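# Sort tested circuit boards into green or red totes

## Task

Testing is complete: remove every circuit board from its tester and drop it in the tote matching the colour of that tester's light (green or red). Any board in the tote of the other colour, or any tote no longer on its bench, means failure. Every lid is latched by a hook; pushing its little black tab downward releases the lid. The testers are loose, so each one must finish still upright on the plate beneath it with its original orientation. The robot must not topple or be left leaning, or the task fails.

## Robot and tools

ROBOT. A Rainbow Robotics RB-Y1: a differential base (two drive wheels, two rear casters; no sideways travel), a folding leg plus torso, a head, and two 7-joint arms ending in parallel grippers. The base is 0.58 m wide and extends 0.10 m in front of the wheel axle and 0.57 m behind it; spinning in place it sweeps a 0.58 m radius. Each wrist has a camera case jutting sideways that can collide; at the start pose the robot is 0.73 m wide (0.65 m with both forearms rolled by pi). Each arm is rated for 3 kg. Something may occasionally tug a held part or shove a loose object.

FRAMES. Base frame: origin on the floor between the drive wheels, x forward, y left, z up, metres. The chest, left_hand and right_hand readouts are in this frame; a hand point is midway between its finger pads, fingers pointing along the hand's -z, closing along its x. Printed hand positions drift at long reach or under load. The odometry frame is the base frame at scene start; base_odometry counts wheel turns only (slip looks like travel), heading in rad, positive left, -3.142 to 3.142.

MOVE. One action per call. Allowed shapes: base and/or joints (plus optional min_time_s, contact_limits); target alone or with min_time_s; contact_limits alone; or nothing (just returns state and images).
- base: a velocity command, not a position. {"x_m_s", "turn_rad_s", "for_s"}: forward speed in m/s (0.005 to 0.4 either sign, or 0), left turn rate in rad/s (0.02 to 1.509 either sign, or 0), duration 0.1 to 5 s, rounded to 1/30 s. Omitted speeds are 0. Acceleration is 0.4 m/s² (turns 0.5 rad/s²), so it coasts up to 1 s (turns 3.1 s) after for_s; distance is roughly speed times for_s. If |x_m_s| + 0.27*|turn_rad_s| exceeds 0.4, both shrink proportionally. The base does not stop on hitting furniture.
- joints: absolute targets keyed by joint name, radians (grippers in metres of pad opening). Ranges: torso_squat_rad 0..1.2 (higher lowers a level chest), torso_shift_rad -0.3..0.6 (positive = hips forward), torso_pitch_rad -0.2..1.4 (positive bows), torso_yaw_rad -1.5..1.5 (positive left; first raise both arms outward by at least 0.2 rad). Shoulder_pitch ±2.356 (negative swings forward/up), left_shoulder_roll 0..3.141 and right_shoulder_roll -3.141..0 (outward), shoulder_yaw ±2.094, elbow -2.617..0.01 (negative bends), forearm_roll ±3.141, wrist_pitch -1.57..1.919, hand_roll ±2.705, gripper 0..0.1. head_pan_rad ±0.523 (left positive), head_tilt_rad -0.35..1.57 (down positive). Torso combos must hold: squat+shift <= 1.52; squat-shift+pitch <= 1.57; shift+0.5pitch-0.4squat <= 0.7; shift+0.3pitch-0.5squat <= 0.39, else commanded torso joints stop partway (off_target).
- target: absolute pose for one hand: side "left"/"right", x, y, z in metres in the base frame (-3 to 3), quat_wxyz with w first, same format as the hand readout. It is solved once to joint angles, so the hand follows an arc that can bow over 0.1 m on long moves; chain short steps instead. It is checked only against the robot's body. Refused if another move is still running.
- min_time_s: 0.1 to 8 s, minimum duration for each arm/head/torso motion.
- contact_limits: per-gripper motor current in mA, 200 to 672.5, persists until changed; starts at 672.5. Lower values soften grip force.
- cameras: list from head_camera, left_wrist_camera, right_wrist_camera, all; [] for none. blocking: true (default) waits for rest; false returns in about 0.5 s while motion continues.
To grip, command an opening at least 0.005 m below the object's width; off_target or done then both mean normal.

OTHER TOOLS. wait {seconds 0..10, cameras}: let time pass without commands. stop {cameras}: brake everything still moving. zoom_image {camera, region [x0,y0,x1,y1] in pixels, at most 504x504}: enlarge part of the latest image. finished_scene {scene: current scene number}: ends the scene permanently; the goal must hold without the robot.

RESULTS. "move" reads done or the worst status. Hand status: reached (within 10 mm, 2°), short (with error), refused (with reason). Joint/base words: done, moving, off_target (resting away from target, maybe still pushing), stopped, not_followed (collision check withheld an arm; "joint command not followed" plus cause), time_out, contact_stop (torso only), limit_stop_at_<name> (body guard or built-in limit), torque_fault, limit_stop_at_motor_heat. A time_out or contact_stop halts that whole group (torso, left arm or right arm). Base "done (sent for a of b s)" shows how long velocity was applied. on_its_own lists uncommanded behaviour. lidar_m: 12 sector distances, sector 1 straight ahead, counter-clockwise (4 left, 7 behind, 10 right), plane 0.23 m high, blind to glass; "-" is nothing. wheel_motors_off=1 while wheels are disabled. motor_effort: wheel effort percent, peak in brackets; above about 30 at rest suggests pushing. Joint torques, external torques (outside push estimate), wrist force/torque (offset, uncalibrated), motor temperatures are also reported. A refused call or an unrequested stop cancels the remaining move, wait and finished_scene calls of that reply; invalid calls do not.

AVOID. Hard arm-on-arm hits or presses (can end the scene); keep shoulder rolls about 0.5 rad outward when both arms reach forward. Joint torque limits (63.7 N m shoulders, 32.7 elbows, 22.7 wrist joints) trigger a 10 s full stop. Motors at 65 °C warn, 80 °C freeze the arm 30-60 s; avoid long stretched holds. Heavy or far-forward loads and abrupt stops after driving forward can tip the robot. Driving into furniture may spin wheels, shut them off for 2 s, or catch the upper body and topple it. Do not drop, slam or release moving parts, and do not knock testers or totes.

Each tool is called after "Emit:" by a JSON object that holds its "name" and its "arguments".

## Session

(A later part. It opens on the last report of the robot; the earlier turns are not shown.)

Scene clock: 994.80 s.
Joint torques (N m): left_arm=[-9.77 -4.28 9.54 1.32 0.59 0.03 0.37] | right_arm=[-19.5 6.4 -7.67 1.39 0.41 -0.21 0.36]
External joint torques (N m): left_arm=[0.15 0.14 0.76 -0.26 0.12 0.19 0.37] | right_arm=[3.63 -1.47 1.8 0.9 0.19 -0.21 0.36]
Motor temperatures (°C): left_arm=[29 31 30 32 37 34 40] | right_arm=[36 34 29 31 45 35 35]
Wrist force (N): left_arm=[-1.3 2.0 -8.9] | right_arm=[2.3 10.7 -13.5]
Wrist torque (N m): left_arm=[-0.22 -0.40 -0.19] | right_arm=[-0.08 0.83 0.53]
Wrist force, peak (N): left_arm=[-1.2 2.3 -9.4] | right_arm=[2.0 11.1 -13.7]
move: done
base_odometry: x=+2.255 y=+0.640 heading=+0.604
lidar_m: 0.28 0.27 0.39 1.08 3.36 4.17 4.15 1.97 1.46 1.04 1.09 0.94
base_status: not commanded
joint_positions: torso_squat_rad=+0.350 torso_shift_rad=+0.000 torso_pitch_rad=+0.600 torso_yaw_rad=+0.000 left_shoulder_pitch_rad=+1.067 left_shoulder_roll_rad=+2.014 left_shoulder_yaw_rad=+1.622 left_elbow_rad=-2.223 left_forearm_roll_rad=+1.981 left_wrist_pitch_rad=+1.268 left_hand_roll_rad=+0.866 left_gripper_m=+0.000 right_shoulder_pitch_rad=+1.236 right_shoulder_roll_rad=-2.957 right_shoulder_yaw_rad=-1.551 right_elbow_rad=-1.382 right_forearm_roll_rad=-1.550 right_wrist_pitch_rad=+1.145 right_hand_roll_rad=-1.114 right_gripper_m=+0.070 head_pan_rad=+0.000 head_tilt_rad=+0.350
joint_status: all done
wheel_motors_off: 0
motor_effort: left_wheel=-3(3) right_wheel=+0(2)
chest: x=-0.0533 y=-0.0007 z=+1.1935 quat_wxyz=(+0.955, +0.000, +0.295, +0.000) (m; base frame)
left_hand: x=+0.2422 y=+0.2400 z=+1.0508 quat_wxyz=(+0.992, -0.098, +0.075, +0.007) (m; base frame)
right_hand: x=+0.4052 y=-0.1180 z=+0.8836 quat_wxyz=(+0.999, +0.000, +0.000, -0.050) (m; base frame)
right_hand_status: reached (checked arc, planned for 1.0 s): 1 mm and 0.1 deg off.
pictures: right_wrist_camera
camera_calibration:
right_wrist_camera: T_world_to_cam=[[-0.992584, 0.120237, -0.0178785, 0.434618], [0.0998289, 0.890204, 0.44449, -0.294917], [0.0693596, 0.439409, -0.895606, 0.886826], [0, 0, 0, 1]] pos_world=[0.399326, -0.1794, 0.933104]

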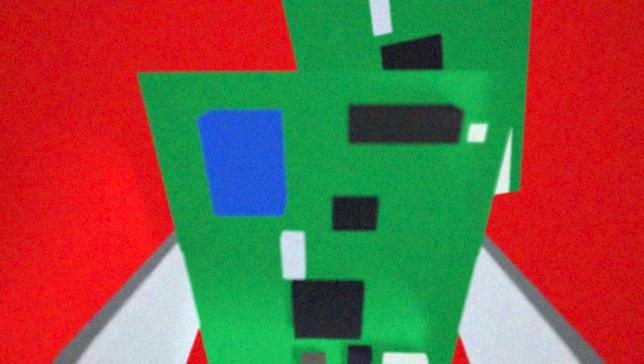

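Emit:
{"name": "move", "arguments": {"target": {"side":"right","x":0.405,"y":-0.118,"z":0.876,"quat_wxyz":[0.9987,0,0,-0.05]}, "min_time_s": 1, "cameras": ["right_wrist_camera"]}}

Emit:
{"name": "move", "arguments": {"target": {"side":"right","x":0.405,"y":-0.118,"z":0.869,"quat_wxyz":[0.9987,0,0,-0.05]}, "min_time_s": 1, "cameras": ["right_wrist_camera"]}}

Scene clock: 1002.83 s.
Joint torques (N m): left_arm=[-9.92 -4.11 9.49 1.52 0.69 0.02 0.45] | right_arm=[-19.68 6.65 -7.39 1.41 0.38 -0.36 0.39]
External joint torques (N m): left_arm=[0 0.31 0.72 -0.05 0.22 0.18 0.44] | right_arm=[3.47 -1.24 1.97 0.95 0.16 -0.35 0.39]
Motor temperatures (°C): left_arm=[29 31 30 32 37 34 40] | right_arm=[36 34 29 31 45 35 35]
Wrist force (N): left_arm=[-1.4 1.8 -8.9] | right_arm=[2.2 10.9 -13.5]
Wrist torque (N m): left_arm=[-0.19 -0.43 -0.19] | right_arm=[-0.08 0.81 0.52]
Wrist force, peak (N): left_arm=[-1.5 2.3 -9.4] | right_arm=[2.2 11.1 -14.0]
move: done
base_odometry: x=+2.255 y=+0.640 heading=+0.604
lidar_m: 0.29 0.27 0.39 1.08 3.37 4.17 4.15 1.95 1.47 1.05 1.10 0.94
base_status: not commanded
joint_positions: torso_squat_rad=+0.350 torso_shift_rad=+0.000 torso_pitch_rad=+0.600 torso_yaw_rad=+0.000 left_shoulder_pitch_rad=+1.067 left_shoulder_roll_rad=+2.014 left_shoulder_yaw_rad=+1.622 left_elbow_rad=-2.223 left_forearm_roll_rad=+1.981 left_wrist_pitch_rad=+1.268 left_hand_roll_rad=+0.866 left_gripper_m=+0.000 right_shoulder_pitch_rad=+1.247 right_shoulder_roll_rad=-2.968 right_shoulder_yaw_rad=-1.547 right_elbow_rad=-1.365 right_forearm_roll_rad=-1.544 right_wrist_pitch_rad=+1.133 right_hand_roll_rad=-1.109 right_gripper_m=+0.070 head_pan_rad=+0.000 head_tilt_rad=+0.350
joint_status: all done
wheel_motors_off: 0
motor_effort: left_wheel=-1(3) right_wheel=-1(2)
chest: x=-0.0533 y=-0.0007 z=+1.1935 quat_wxyz=(+0.955, +0.000, +0.295, +0.000) (m; base frame)
left_hand: x=+0.2422 y=+0.2400 z=+1.0508 quat_wxyz=(+0.992, -0.098, +0.075, +0.007) (m; base frame)
right_hand: x=+0.4052 y=-0.1180 z=+0.8766 quat_wxyz=(+0.999, +0.000, +0.000, -0.050) (m; base frame)
right_hand_status: reached (checked arc, planned for 1.0 s): 1 mm and 0.1 deg off.
pictures: right_wrist_camera
camera_calibration:
right_wrist_camera: T_world_to_cam=[[-0.992583, 0.120246, -0.0178859, 0.434506], [0.0998346, 0.890206, 0.444485, -0.291803], [0.0693698, 0.439402, -0.895608, 0.880555], [0, 0, 0, 1]] pos_world=[0.399331, -0.179401, 0.926105]

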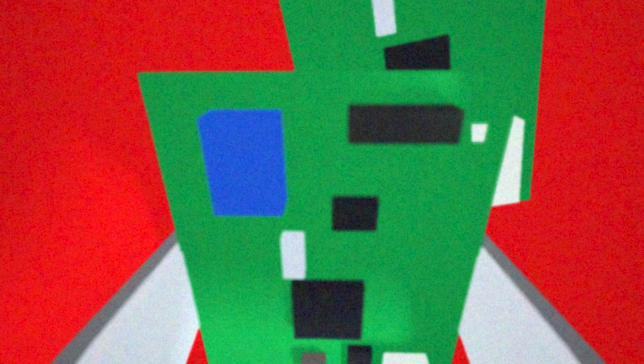

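Scene clock: 1004.17 s.
Joint torques (N m): left_arm=[-9.76 -4.43 9.32 1.37 0.67 0.05 0.41] | right_arm=[-19.54 6.69 -7.59 1.39 0.34 -0.29 0.36]
External joint torques (N m): left_arm=[0.17 -0.01 0.54 -0.2 0.19 0.21 0.41] | right_arm=[3.63 -1.21 1.67 0.96 0.12 -0.28 0.36]
Motor temperatures (°C): left_arm=[29 31 30 32 37 34 40] | right_arm=[36 34 29 31 45 35 35]
Wrist force (N): left_arm=[-1.4 1.9 -8.9] | right_arm=[2.4 10.8 -13.5]
Wrist torque (N m): left_arm=[-0.21 -0.43 -0.20] | right_arm=[-0.07 0.86 0.55]
Wrist force, peak (N): left_arm=[-1.5 2.2 -9.4] | right_arm=[2.1 11.1 -13.8]
move: done
base_odometry: x=+2.255 y=+0.640 heading=+0.604
lidar_m: 0.28 0.28 0.38 1.07 3.36 4.17 4.14 1.97 1.46 1.04 1.09 0.94
base_status: not commanded
joint_positions: torso_squat_rad=+0.350 torso_shift_rad=+0.000 torso_pitch_rad=+0.600 torso_yaw_rad=+0.000 left_shoulder_pitch_rad=+1.067 left_shoulder_roll_rad=+2.014 left_shoulder_yaw_rad=+1.622 left_elbow_rad=-2.223 left_forearm_roll_rad=+1.981 left_wrist_pitch_rad=+1.268 left_hand_roll_rad=+0.866 left_gripper_m=+0.000 right_shoulder_pitch_rad=+1.259 right_shoulder_roll_rad=-2.980 right_shoulder_yaw_rad=-1.543 right_elbow_rad=-1.349 right_forearm_roll_rad=-1.538 right_wrist_pitch_rad=+1.121 right_hand_roll_rad=-1.104 right_gripper_m=+0.070 head_pan_rad=+0.000 head_tilt_rad=+0.350
joint_status: all done
wheel_motors_off: 0
motor_effort: left_wheel=-1(3) right_wheel=+1(2)
chest: x=-0.0533 y=-0.0007 z=+1.1935 quat_wxyz=(+0.955, +0.000, +0.295, +0.000) (m; base frame)
left_hand: x=+0.2422 y=+0.2400 z=+1.0508 quat_wxyz=(+0.992, -0.098, +0.075, +0.007) (m; base frame)
right_hand: x=+0.4052 y=-0.1180 z=+0.8696 quat_wxyz=(+0.999, +0.000, +0.000, -0.050) (m; base frame)
right_hand_status: reached (checked arc, planned for 1.0 s): 1 mm and 0.1 deg off.
pictures: right_wrist_camera
camera_calibration:
right_wrist_camera: T_world_to_cam=[[-0.992582, 0.120255, -0.0178995, 0.434396], [0.0998363, 0.890208, 0.44448, -0.288688], [0.0693851, 0.439396, -0.89561, 0.874284], [0, 0, 0, 1]] pos_world=[0.399333, -0.179403, 0.919109]

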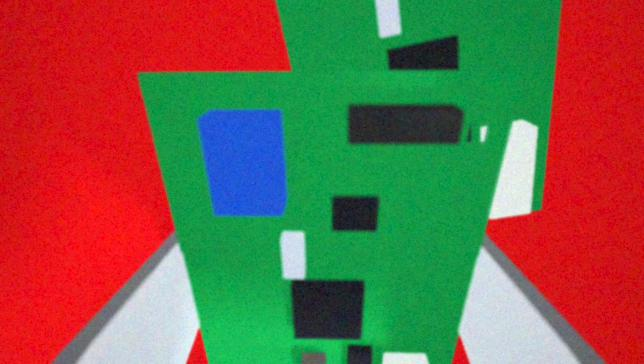

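Emit:
{"name": "move", "arguments": {"target": {"side":"right","x":0.405,"y":-0.118,"z":0.862,"quat_wxyz":[0.9987,0,0,-0.05]}, "min_time_s": 1, "cameras": []}}

Emit:
{"name": "move", "arguments": {"target": {"side":"right","x":0.405,"y":-0.118,"z":0.856,"quat_wxyz":[0.9987,0,0,-0.05]}, "min_time_s": 1, "cameras": ["right_wrist_camera","head_camera"]}}

Scene clock: 1011.03 s.
Joint torques (N m): left_arm=[-9.71 -4.23 9.51 1.32 0.7 0.05 0.41] | right_arm=[-19.44 6.39 -7.46 1.42 0.28 -0.25 0.4]
External joint torques (N m): left_arm=[0.21 0.19 0.73 -0.25 0.23 0.21 0.4] | right_arm=[3.74 -1.52 1.69 1.01 0.06 -0.24 0.4]
Motor temperatures (°C): left_arm=[29 31 30 32 37 34 40] | right_arm=[36 34 29 31 45 35 35]
Wrist force (N): left_arm=[-1.5 1.8 -9.3] | right_arm=[2.2 10.8 -13.5]
Wrist torque (N m): left_arm=[-0.21 -0.46 -0.19] | right_arm=[-0.09 0.84 0.53]
Wrist force, peak (N): left_arm=[-1.1 2.1 -9.4] | right_arm=[2.1 11.2 -13.7]
move: done
base_odometry: x=+2.255 y=+0.640 heading=+0.604
lidar_m: 0.29 0.27 0.38 1.08 3.36 4.17 4.15 1.95 1.47 1.05 1.09 0.94
base_status: not commanded
joint_positions: torso_squat_rad=+0.350 torso_shift_rad=+0.000 torso_pitch_rad=+0.600 torso_yaw_rad=+0.000 left_shoulder_pitch_rad=+1.067 left_shoulder_roll_rad=+2.014 left_shoulder_yaw_rad=+1.622 left_elbow_rad=-2.223 left_forearm_roll_rad=+1.981 left_wrist_pitch_rad=+1.268 left_hand_roll_rad=+0.866 left_gripper_m=+0.000 right_shoulder_pitch_rad=+1.271 right_shoulder_roll_rad=-2.992 right_shoulder_yaw_rad=-1.539 right_elbow_rad=-1.331 right_forearm_roll_rad=-1.533 right_wrist_pitch_rad=+1.109 right_hand_roll_rad=-1.099 right_gripper_m=+0.070 head_pan_rad=+0.000 head_tilt_rad=+0.350
joint_status: all done
wheel_motors_off: 0
motor_effort: left_wheel=-1(3) right_wheel=+1(1)
chest: x=-0.0533 y=-0.0007 z=+1.1935 quat_wxyz=(+0.955, +0.000, +0.295, +0.000) (m; base frame)
left_hand: x=+0.2422 y=+0.2400 z=+1.0508 quat_wxyz=(+0.992, -0.098, +0.075, +0.007) (m; base frame)
right_hand: x=+0.4052 y=-0.1180 z=+0.8626 quat_wxyz=(+0.999, +0.000, +0.000, -0.050) (m; base frame)
right_hand_status: reached (checked arc, planned for 1.0 s): 1 mm and 0.1 deg off.
pictures: none
No camera images: "cameras" was empty.

Scene clock: 1012.37 s.
Joint torques (N m): left_arm=[-9.79 -4.09 9.32 1.39 0.68 0.03 0.4] | right_arm=[-12.62 3.14 -3.89 2.64 1.98 -3.1 0.1]
External joint torques (N m): left_arm=[0.14 0.32 0.54 -0.19 0.2 0.19 0.4] | right_arm=[10.61 -4.78 5.17 2.23 1.77 -3.09 0.1]
Motor temperatures (°C): left_arm=[29 31 30 32 37 34 40] | right_arm=[36 34 29 31 45 35 35]
Wrist force (N): left_arm=[-1.4 2.1 -9.1] | right_arm=[-5.0 5.0 18.2]
Wrist torque (N m): left_arm=[-0.23 -0.45 -0.20] | right_arm=[-0.33 2.40 0.75]
Wrist force, peak (N): left_arm=[-1.4 2.3 -9.3] | right_arm=[-5.1 4.7 19.9]
move: done
base_odometry: x=+2.255 y=+0.640 heading=+0.604
lidar_m: 0.29 0.27 0.38 1.08 3.35 4.17 4.15 1.96 1.46 1.05 1.10 0.94
base_status: not commanded
joint_positions: torso_squat_rad=+0.350 torso_shift_rad=+0.000 torso_pitch_rad=+0.599 torso_yaw_rad=+0.000 left_shoulder_pitch_rad=+1.067 left_shoulder_roll_rad=+2.014 left_shoulder_yaw_rad=+1.622 left_elbow_rad=-2.223 left_forearm_roll_rad=+1.981 left_wrist_pitch_rad=+1.268 left_hand_roll_rad=+0.866 left_gripper_m=+0.000 right_shoulder_pitch_rad=+1.280 right_shoulder_roll_rad=-3.002 right_shoulder_yaw_rad=-1.537 right_elbow_rad=-1.315 right_forearm_roll_rad=-1.529 right_wrist_pitch_rad=+1.100 right_hand_roll_rad=-1.093 right_gripper_m=+0.070 head_pan_rad=+0.000 head_tilt_rad=+0.350
joint_status: all done
wheel_motors_off: 0
motor_effort: left_wheel=-1(3) right_wheel=+1(2)
chest: x=-0.0539 y=-0.0007 z=+1.1936 quat_wxyz=(+0.956, +0.000, +0.295, +0.000) (m; base frame)
left_hand: x=+0.2418 y=+0.2400 z=+1.0513 quat_wxyz=(+0.992, -0.098, +0.074, +0.007) (m; base frame)
right_hand: x=+0.4057 y=-0.1179 z=+0.8583 quat_wxyz=(+0.999, +0.001, -0.002, -0.050) (m; base frame)
right_hand_status: reached (checked arc, planned for 1.0 s): 2 mm and 0.2 deg off.
pictures: head_camera, right_wrist_camera
camera_calibration:
head_camera: T_world_to_cam=[[0.0307715, -0.998756, 0.0392305, -0.0576757], [-0.788435, -0.0483782, -0.613213, 0.945307], [0.614348, -0.0120612, -0.788943, 0.953911], [0, 0, 0, 1]] pos_world=[0.161054, -0.000366475, 1.33452]
right_wrist_camera: T_world_to_cam=[[-0.992486, 0.120645, -0.0204185, 0.436888], [0.0990156, 0.889907, 0.445266, -0.284225], [0.0718899, 0.439898, -0.895166, 0.862726], [0, 0, 0, 1]] pos_world=[0.399727, -0.179286, 0.907759]

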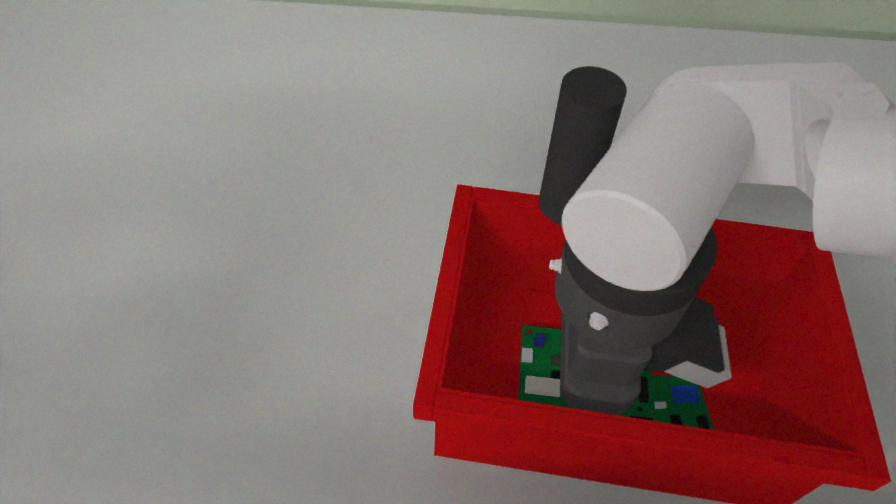

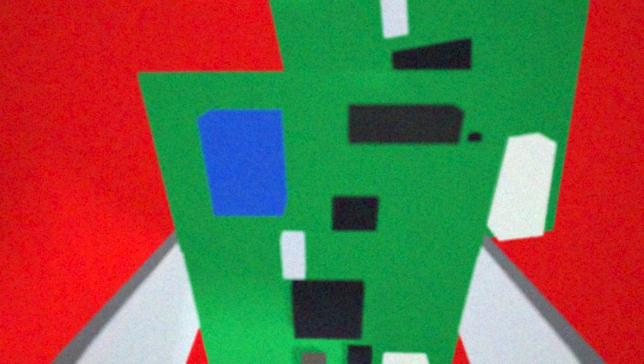

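Emit:
{"name": "move", "arguments": {"target": {"side":"right","x":0.405,"y":-0.118,"z":0.860,"quat_wxyz":[0.9987,0,0,-0.05]}, "min_time_s": 0.8, "cameras": []}}

Emit:
{"name": "move", "arguments": {"joints": {"right_gripper_m":0.086}, "cameras": ["right_wrist_camera"]}}

Emit:
{"name": "move", "arguments": {"target": {"side":"right","x":0.405,"y":-0.118,"z":0.92,"quat_wxyz":[0.9987,0,0,-0.05]}, "min_time_s": 2, "cameras": ["right_wrist_camera"]}}

Emit:
{"name": "move", "arguments": {"target": {"side":"right","x":0.405,"y":-0.118,"z":1.03,"quat_wxyz":[0.9987,0,0,-0.05]}, "min_time_s": 2, "cameras": ["right_wrist_camera","head_camera"]}}

Scene clock: 1019.67 s.
Joint torques (N m): left_arm=[-10.01 -4.24 9.45 1.29 0.65 0.05 0.4] | right_arm=[-22.42 9.73 -9.74 -0.13 -0.3 0.07 0.39]
External joint torques (N m): left_arm=[-0.09 0.17 0.67 -0.28 0.17 0.2 0.4] | right_arm=[0.79 1.82 -0.66 -0.54 -0.52 0.07 0.39]
Motor temperatures (°C): left_arm=[29 31 30 32 37 34 40] | right_arm=[36 33 29 31 45 35 35]
Wrist force (N): left_arm=[-1.3 1.9 -9.0] | right_arm=[2.2 11.0 -13.6]
Wrist torque (N m): left_arm=[-0.21 -0.43 -0.17] | right_arm=[-0.09 0.83 0.53]
Wrist force, peak (N): left_arm=[-1.5 1.9 -9.4] | right_arm=[-5.3 4.6 19.7]
move: done
base_odometry: x=+2.255 y=+0.640 heading=+0.604
lidar_m: 0.28 0.27 0.39 1.07 3.36 4.18 4.14 1.96 1.45 1.04 1.09 0.94
base_status: not commanded
joint_positions: torso_squat_rad=+0.350 torso_shift_rad=+0.000 torso_pitch_rad=+0.600 torso_yaw_rad=+0.000 left_shoulder_pitch_rad=+1.067 left_shoulder_roll_rad=+2.014 left_shoulder_yaw_rad=+1.622 left_elbow_rad=-2.223 left_forearm_roll_rad=+1.981 left_wrist_pitch_rad=+1.268 left_hand_roll_rad=+0.866 left_gripper_m=+0.000 right_shoulder_pitch_rad=+1.277 right_shoulder_roll_rad=-3.000 right_shoulder_yaw_rad=-1.538 right_elbow_rad=-1.318 right_forearm_roll_rad=-1.533 right_wrist_pitch_rad=+1.105 right_hand_roll_rad=-1.092 right_gripper_m=+0.070 head_pan_rad=+0.000 head_tilt_rad=+0.350
joint_status: all done
wheel_motors_off: 0
motor_effort: left_wheel=-1(3) right_wheel=+0(2)
chest: x=-0.0535 y=-0.0007 z=+1.1935 quat_wxyz=(+0.955, +0.000, +0.295, +0.000) (m; base frame)
left_hand: x=+0.2421 y=+0.2400 z=+1.0510 quat_wxyz=(+0.992, -0.098, +0.074, +0.007) (m; base frame)
right_hand: x=+0.4051 y=-0.1179 z=+0.8594 quat_wxyz=(+0.999, +0.000, +0.000, -0.050) (m; base frame)
right_hand_status: reached (checked arc, planned for 0.8 s): 1 mm and 0.0 deg off.
pictures: none
No camera images: "cameras" was empty.

Scene clock: 1020.30 s.
Joint torques (N m): left_arm=[-9.78 -4.41 9.46 1.39 0.64 0.08 0.38] | right_arm=[-22.38 9.62 -9.51 0.07 -0.32 0.1 0.43]
External joint torques (N m): left_arm=[0.14 0 0.69 -0.19 0.16 0.24 0.38] | right_arm=[0.84 1.71 -0.43 -0.35 -0.53 0.1 0.43]
Motor temperatures (°C): left_arm=[29 31 30 32 37 34 40] | right_arm=[36 33 29 31 45 35 35]
Wrist force (N): left_arm=[-1.4 2.1 -8.8] | right_arm=[2.5 10.5 -12.0]
Wrist torque (N m): left_arm=[-0.23 -0.44 -0.19] | right_arm=[-0.06 0.86 0.54]
Wrist force, peak (N): left_arm=[-1.6 2.0 -9.2] | right_arm=[2.0 10.9 -13.5]
move: done
base_odometry: x=+2.255 y=+0.640 heading=+0.604
lidar_m: 0.28 0.27 0.38 1.07 3.35 4.17 4.15 1.96 1.46 1.05 1.10 0.95
base_status: not commanded
joint_positions: torso_squat_rad=+0.350 torso_shift_rad=+0.000 torso_pitch_rad=+0.600 torso_yaw_rad=+0.000 left_shoulder_pitch_rad=+1.067 left_shoulder_roll_rad=+2.014 left_shoulder_yaw_rad=+1.622 left_elbow_rad=-2.223 left_forearm_roll_rad=+1.981 left_wrist_pitch_rad=+1.268 left_hand_roll_rad=+0.866 left_gripper_m=+0.000 right_shoulder_pitch_rad=+1.277 right_shoulder_roll_rad=-3.000 right_shoulder_yaw_rad=-1.538 right_elbow_rad=-1.318 right_forearm_roll_rad=-1.533 right_wrist_pitch_rad=+1.105 right_hand_roll_rad=-1.092 right_gripper_m=+0.086 head_pan_rad=+0.000 head_tilt_rad=+0.350
joint_status: all done
wheel_motors_off: 0
motor_effort: left_wheel=-1(3) right_wheel=+0(2)
chest: x=-0.0535 y=-0.0007 z=+1.1935 quat_wxyz=(+0.955, +0.000, +0.295, +0.000) (m; base frame)
left_hand: x=+0.2421 y=+0.2400 z=+1.0510 quat_wxyz=(+0.992, -0.098, +0.074, +0.007) (m; base frame)
right_hand: x=+0.4051 y=-0.1179 z=+0.8595 quat_wxyz=(+0.999, +0.000, +0.000, -0.050) (m; base frame)
pictures: right_wrist_camera
camera_calibration:
right_wrist_camera: T_world_to_cam=[[-0.992659, 0.119848, -0.0162473, 0.432724], [0.100241, 0.890442, 0.44392, -0.283934], [0.06767, 0.439032, -0.895919, 0.86605], [0, 0, 0, 1]] pos_world=[0.399404, -0.179258, 0.908985]

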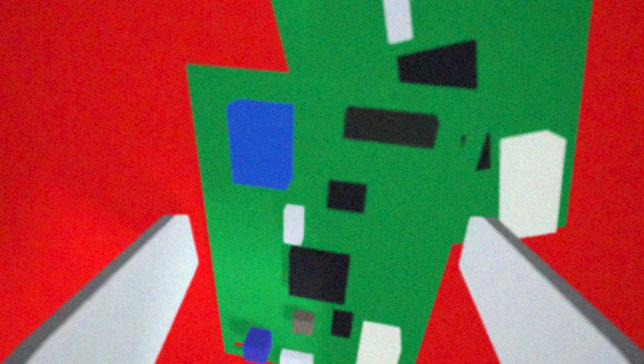

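Scene clock: 1022.63 s.
Joint torques (N m): left_arm=[-9.96 -4.23 9.48 1.29 0.65 -0.01 0.41] | right_arm=[-22.77 9.76 -10.35 0.18 -0.34 0.16 -0.35]
External joint torques (N m): left_arm=[-0.04 0.19 0.7 -0.28 0.18 0.14 0.4] | right_arm=[0.27 2.03 -0.46 -0.51 -0.56 0.16 -0.35]
Motor temperatures (°C): left_arm=[29 31 30 32 37 34 40] | right_arm=[36 34 29 31 45 35 35]
Wrist force (N): left_arm=[-1.6 2.1 -9.0] | right_arm=[2.2 10.7 -13.0]
Wrist torque (N m): left_arm=[-0.22 -0.45 -0.19] | right_arm=[-0.07 0.85 0.52]
Wrist force, peak (N): left_arm=[-1.7 2.2 -9.4] | right_arm=[2.4 10.8 -13.4]
move: done
base_odometry: x=+2.255 y=+0.640 heading=+0.604
lidar_m: 0.28 0.27 0.38 1.08 3.37 4.18 4.15 1.96 1.47 1.05 1.10 0.94
base_status: not commanded
joint_positions: torso_squat_rad=+0.350 torso_shift_rad=+0.000 torso_pitch_rad=+0.600 torso_yaw_rad=+0.000 left_shoulder_pitch_rad=+1.067 left_shoulder_roll_rad=+2.014 left_shoulder_yaw_rad=+1.622 left_elbow_rad=-2.223 left_forearm_roll_rad=+1.981 left_wrist_pitch_rad=+1.268 left_hand_roll_rad=+0.866 left_gripper_m=+0.000 right_shoulder_pitch_rad=+1.175 right_shoulder_roll_rad=-2.906 right_shoulder_yaw_rad=-1.576 right_elbow_rad=-1.448 right_forearm_roll_rad=-1.586 right_wrist_pitch_rad=+1.210 right_hand_roll_rad=-1.128 right_gripper_m=+0.086 head_pan_rad=+0.000 head_tilt_rad=+0.350
joint_status: all done
wheel_motors_off: 0
motor_effort: left_wheel=-2(4) right_wheel=+0(2)
chest: x=-0.0535 y=-0.0007 z=+1.1935 quat_wxyz=(+0.955, +0.000, +0.295, +0.000) (m; base frame)
left_hand: x=+0.2421 y=+0.2400 z=+1.0510 quat_wxyz=(+0.992, -0.098, +0.074, +0.007) (m; base frame)
right_hand: x=+0.4051 y=-0.1179 z=+0.9197 quat_wxyz=(+0.999, +0.000, +0.000, -0.050) (m; base frame)
right_hand_status: reached (checked arc, planned for 2.0 s): 0 mm and 0.0 deg off.
pictures: right_wrist_camera
camera_calibration:
right_wrist_camera: T_world_to_cam=[[-0.992691, 0.119525, -0.016665, 0.434002], [0.0997823, 0.890592, 0.443722, -0.310274], [0.0678774, 0.438816, -0.89601, 0.919976], [0, 0, 0, 1]] pos_world=[0.399345, -0.179247, 0.969215]

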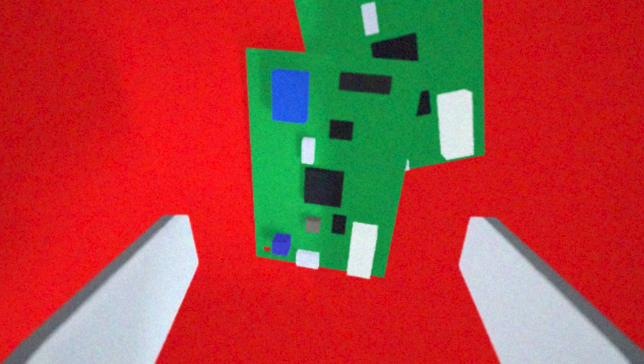

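Scene clock: 1024.97 s.
Joint torques (N m): left_arm=[-9.84 -4.32 9.45 1.38 0.72 0.05 0.34] | right_arm=[-22 8.73 -11.19 0.93 -0.3 0.16 -0.36]
External joint torques (N m): left_arm=[0.08 0.1 0.68 -0.2 0.24 0.21 0.33] | right_arm=[0.62 1.85 -0.71 -0.66 -0.54 0.16 -0.36]
Motor temperatures (°C): left_arm=[29 31 30 32 37 34 40] | right_arm=[36 34 29 31 45 35 35]
Wrist force (N): left_arm=[-1.6 1.9 -9.1] | right_arm=[2.1 10.6 -13.2]
Wrist torque (N m): left_arm=[-0.21 -0.46 -0.20] | right_arm=[-0.04 0.84 0.53]
Wrist force, peak (N): left_arm=[-1.2 2.2 -9.3] | right_arm=[2.1 10.9 -13.6]
move: done
base_odometry: x=+2.255 y=+0.640 heading=+0.604
lidar_m: 0.28 0.27 0.39 1.08 3.36 4.17 4.15 1.97 1.46 1.05 1.09 0.94
base_status: not commanded
joint_positions: torso_squat_rad=+0.350 torso_shift_rad=+0.000 torso_pitch_rad=+0.600 torso_yaw_rad=+0.000 left_shoulder_pitch_rad=+1.067 left_shoulder_roll_rad=+2.014 left_shoulder_yaw_rad=+1.622 left_elbow_rad=-2.223 left_forearm_roll_rad=+1.981 left_wrist_pitch_rad=+1.268 left_hand_roll_rad=+0.866 left_gripper_m=+0.000 right_shoulder_pitch_rad=+0.989 right_shoulder_roll_rad=-2.797 right_shoulder_yaw_rad=-1.662 right_elbow_rad=-1.536 right_forearm_roll_rad=-1.724 right_wrist_pitch_rad=+1.419 right_hand_roll_rad=-1.132 right_gripper_m=+0.086 head_pan_rad=+0.000 head_tilt_rad=+0.350
joint_status: all done
wheel_motors_off: 0
motor_effort: left_wheel=-2(3) right_wheel=+0(2)
chest: x=-0.0535 y=-0.0007 z=+1.1935 quat_wxyz=(+0.955, +0.000, +0.295, +0.000) (m; base frame)
left_hand: x=+0.2421 y=+0.2400 z=+1.0509 quat_wxyz=(+0.992, -0.098, +0.075, +0.007) (m; base frame)
right_hand: x=+0.4050 y=-0.1179 z=+1.0299 quat_wxyz=(+0.999, +0.000, +0.000, -0.050) (m; base frame)
right_hand_status: reached (checked arc, planned for 2.0 s): 0 mm and 0.0 deg off.
pictures: head_camera, right_wrist_camera
camera_calibration:
head_camera: T_world_to_cam=[[0.0308652, -0.998756, 0.0391634, -0.0575985], [-0.788922, -0.0484013, -0.612584, 0.94478], [0.613718, -0.0119893, -0.789435, 0.954115], [0, 0, 0, 1]] pos_world=[0.161578, -0.000359065, 1.33422]
right_wrist_camera: T_world_to_cam=[[-0.99266, 0.119748, -0.0169361, 0.436076], [0.0998453, 0.890463, 0.443966, -0.359447], [0.0682452, 0.439016, -0.895884, 1.01848], [0, 0, 0, 1]] pos_world=[0.399258, -0.179274, 1.07941]

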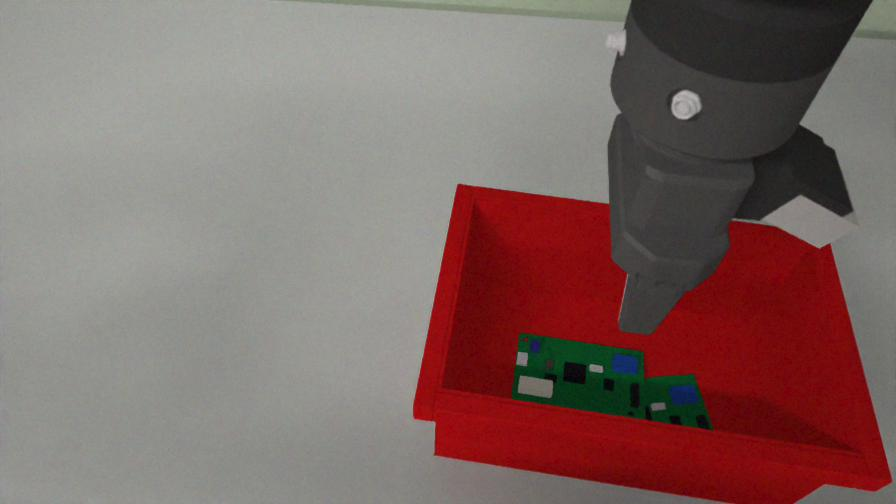

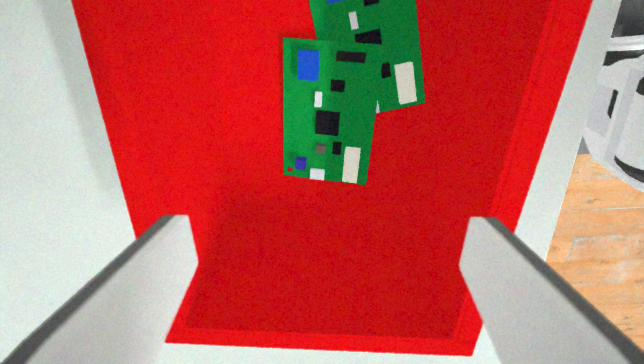

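Emit:
{"name": "move", "arguments": {"target": {"side":"right","x":0.38,"y":-0.12,"z":1.12,"quat_wxyz":[1,0,0,0]}, "min_time_s": 1.2, "cameras": []}}

Emit:
{"name": "finished_scene", "arguments": {"scene": 2}}

Scene clock: 1030.50 s.
Joint torques (N m): left_arm=[-9.72 -4.14 9.57 1.3 0.65 0.09 0.41] | right_arm=[-20.25 7.25 -10.68 1.9 -0.16 -0.02 0.3]
External joint torques (N m): left_arm=[0.2 0.28 0.8 -0.27 0.18 0.25 0.41] | right_arm=[0.9 1.69 -0.26 -0.51 -0.4 -0.02 0.3]
Motor temperatures (°C): left_arm=[29 31 30 32 37 34 40] | right_arm=[36 34 29 31 45 35 35]
Wrist force (N): left_arm=[-1.4 2.0 -9.1] | right_arm=[2.1 10.8 -13.1]
Wrist torque (N m): left_arm=[-0.22 -0.42 -0.19] | right_arm=[-0.07 0.84 0.50]
Wrist force, peak (N): left_arm=[-1.6 2.2 -9.3] | right_arm=[2.3 10.9 -13.6]
move: done
base_odometry: x=+2.255 y=+0.640 heading=+0.604
lidar_m: 0.28 0.27 0.38 1.07 3.36 4.17 4.15 1.95 1.46 1.04 1.10 0.94
base_status: not commanded
joint_positions: torso_squat_rad=+0.350 torso_shift_rad=+0.000 torso_pitch_rad=+0.600 torso_yaw_rad=+0.000 left_shoulder_pitch_rad=+1.067 left_shoulder_roll_rad=+2.014 left_shoulder_yaw_rad=+1.622 left_elbow_rad=-2.223 left_forearm_roll_rad=+1.981 left_wrist_pitch_rad=+1.268 left_hand_roll_rad=+0.866 left_gripper_m=+0.000 right_shoulder_pitch_rad=+0.835 right_shoulder_roll_rad=-2.708 right_shoulder_yaw_rad=-1.744 right_elbow_rad=-1.623 right_forearm_roll_rad=-1.848 right_wrist_pitch_rad=+1.596 right_hand_roll_rad=-1.086 right_gripper_m=+0.086 head_pan_rad=+0.000 head_tilt_rad=+0.350
joint_status: all done
wheel_motors_off: 0
motor_effort: left_wheel=-1(3) right_wheel=+1(2)
chest: x=-0.0535 y=-0.0007 z=+1.1935 quat_wxyz=(+0.955, +0.000, +0.295, +0.000) (m; base frame)
left_hand: x=+0.2421 y=+0.2400 z=+1.0509 quat_wxyz=(+0.992, -0.098, +0.075, +0.007) (m; base frame)
right_hand: x=+0.3800 y=-0.1199 z=+1.1199 quat_wxyz=(+1.000, +0.000, +0.000, +0.000) (m; base frame)
right_hand_status: reached (checked arc, planned for 1.2 s): 0 mm and 0.0 deg off.
pictures: none
No camera images: "cameras" was empty.

The scene is finished: the task was done.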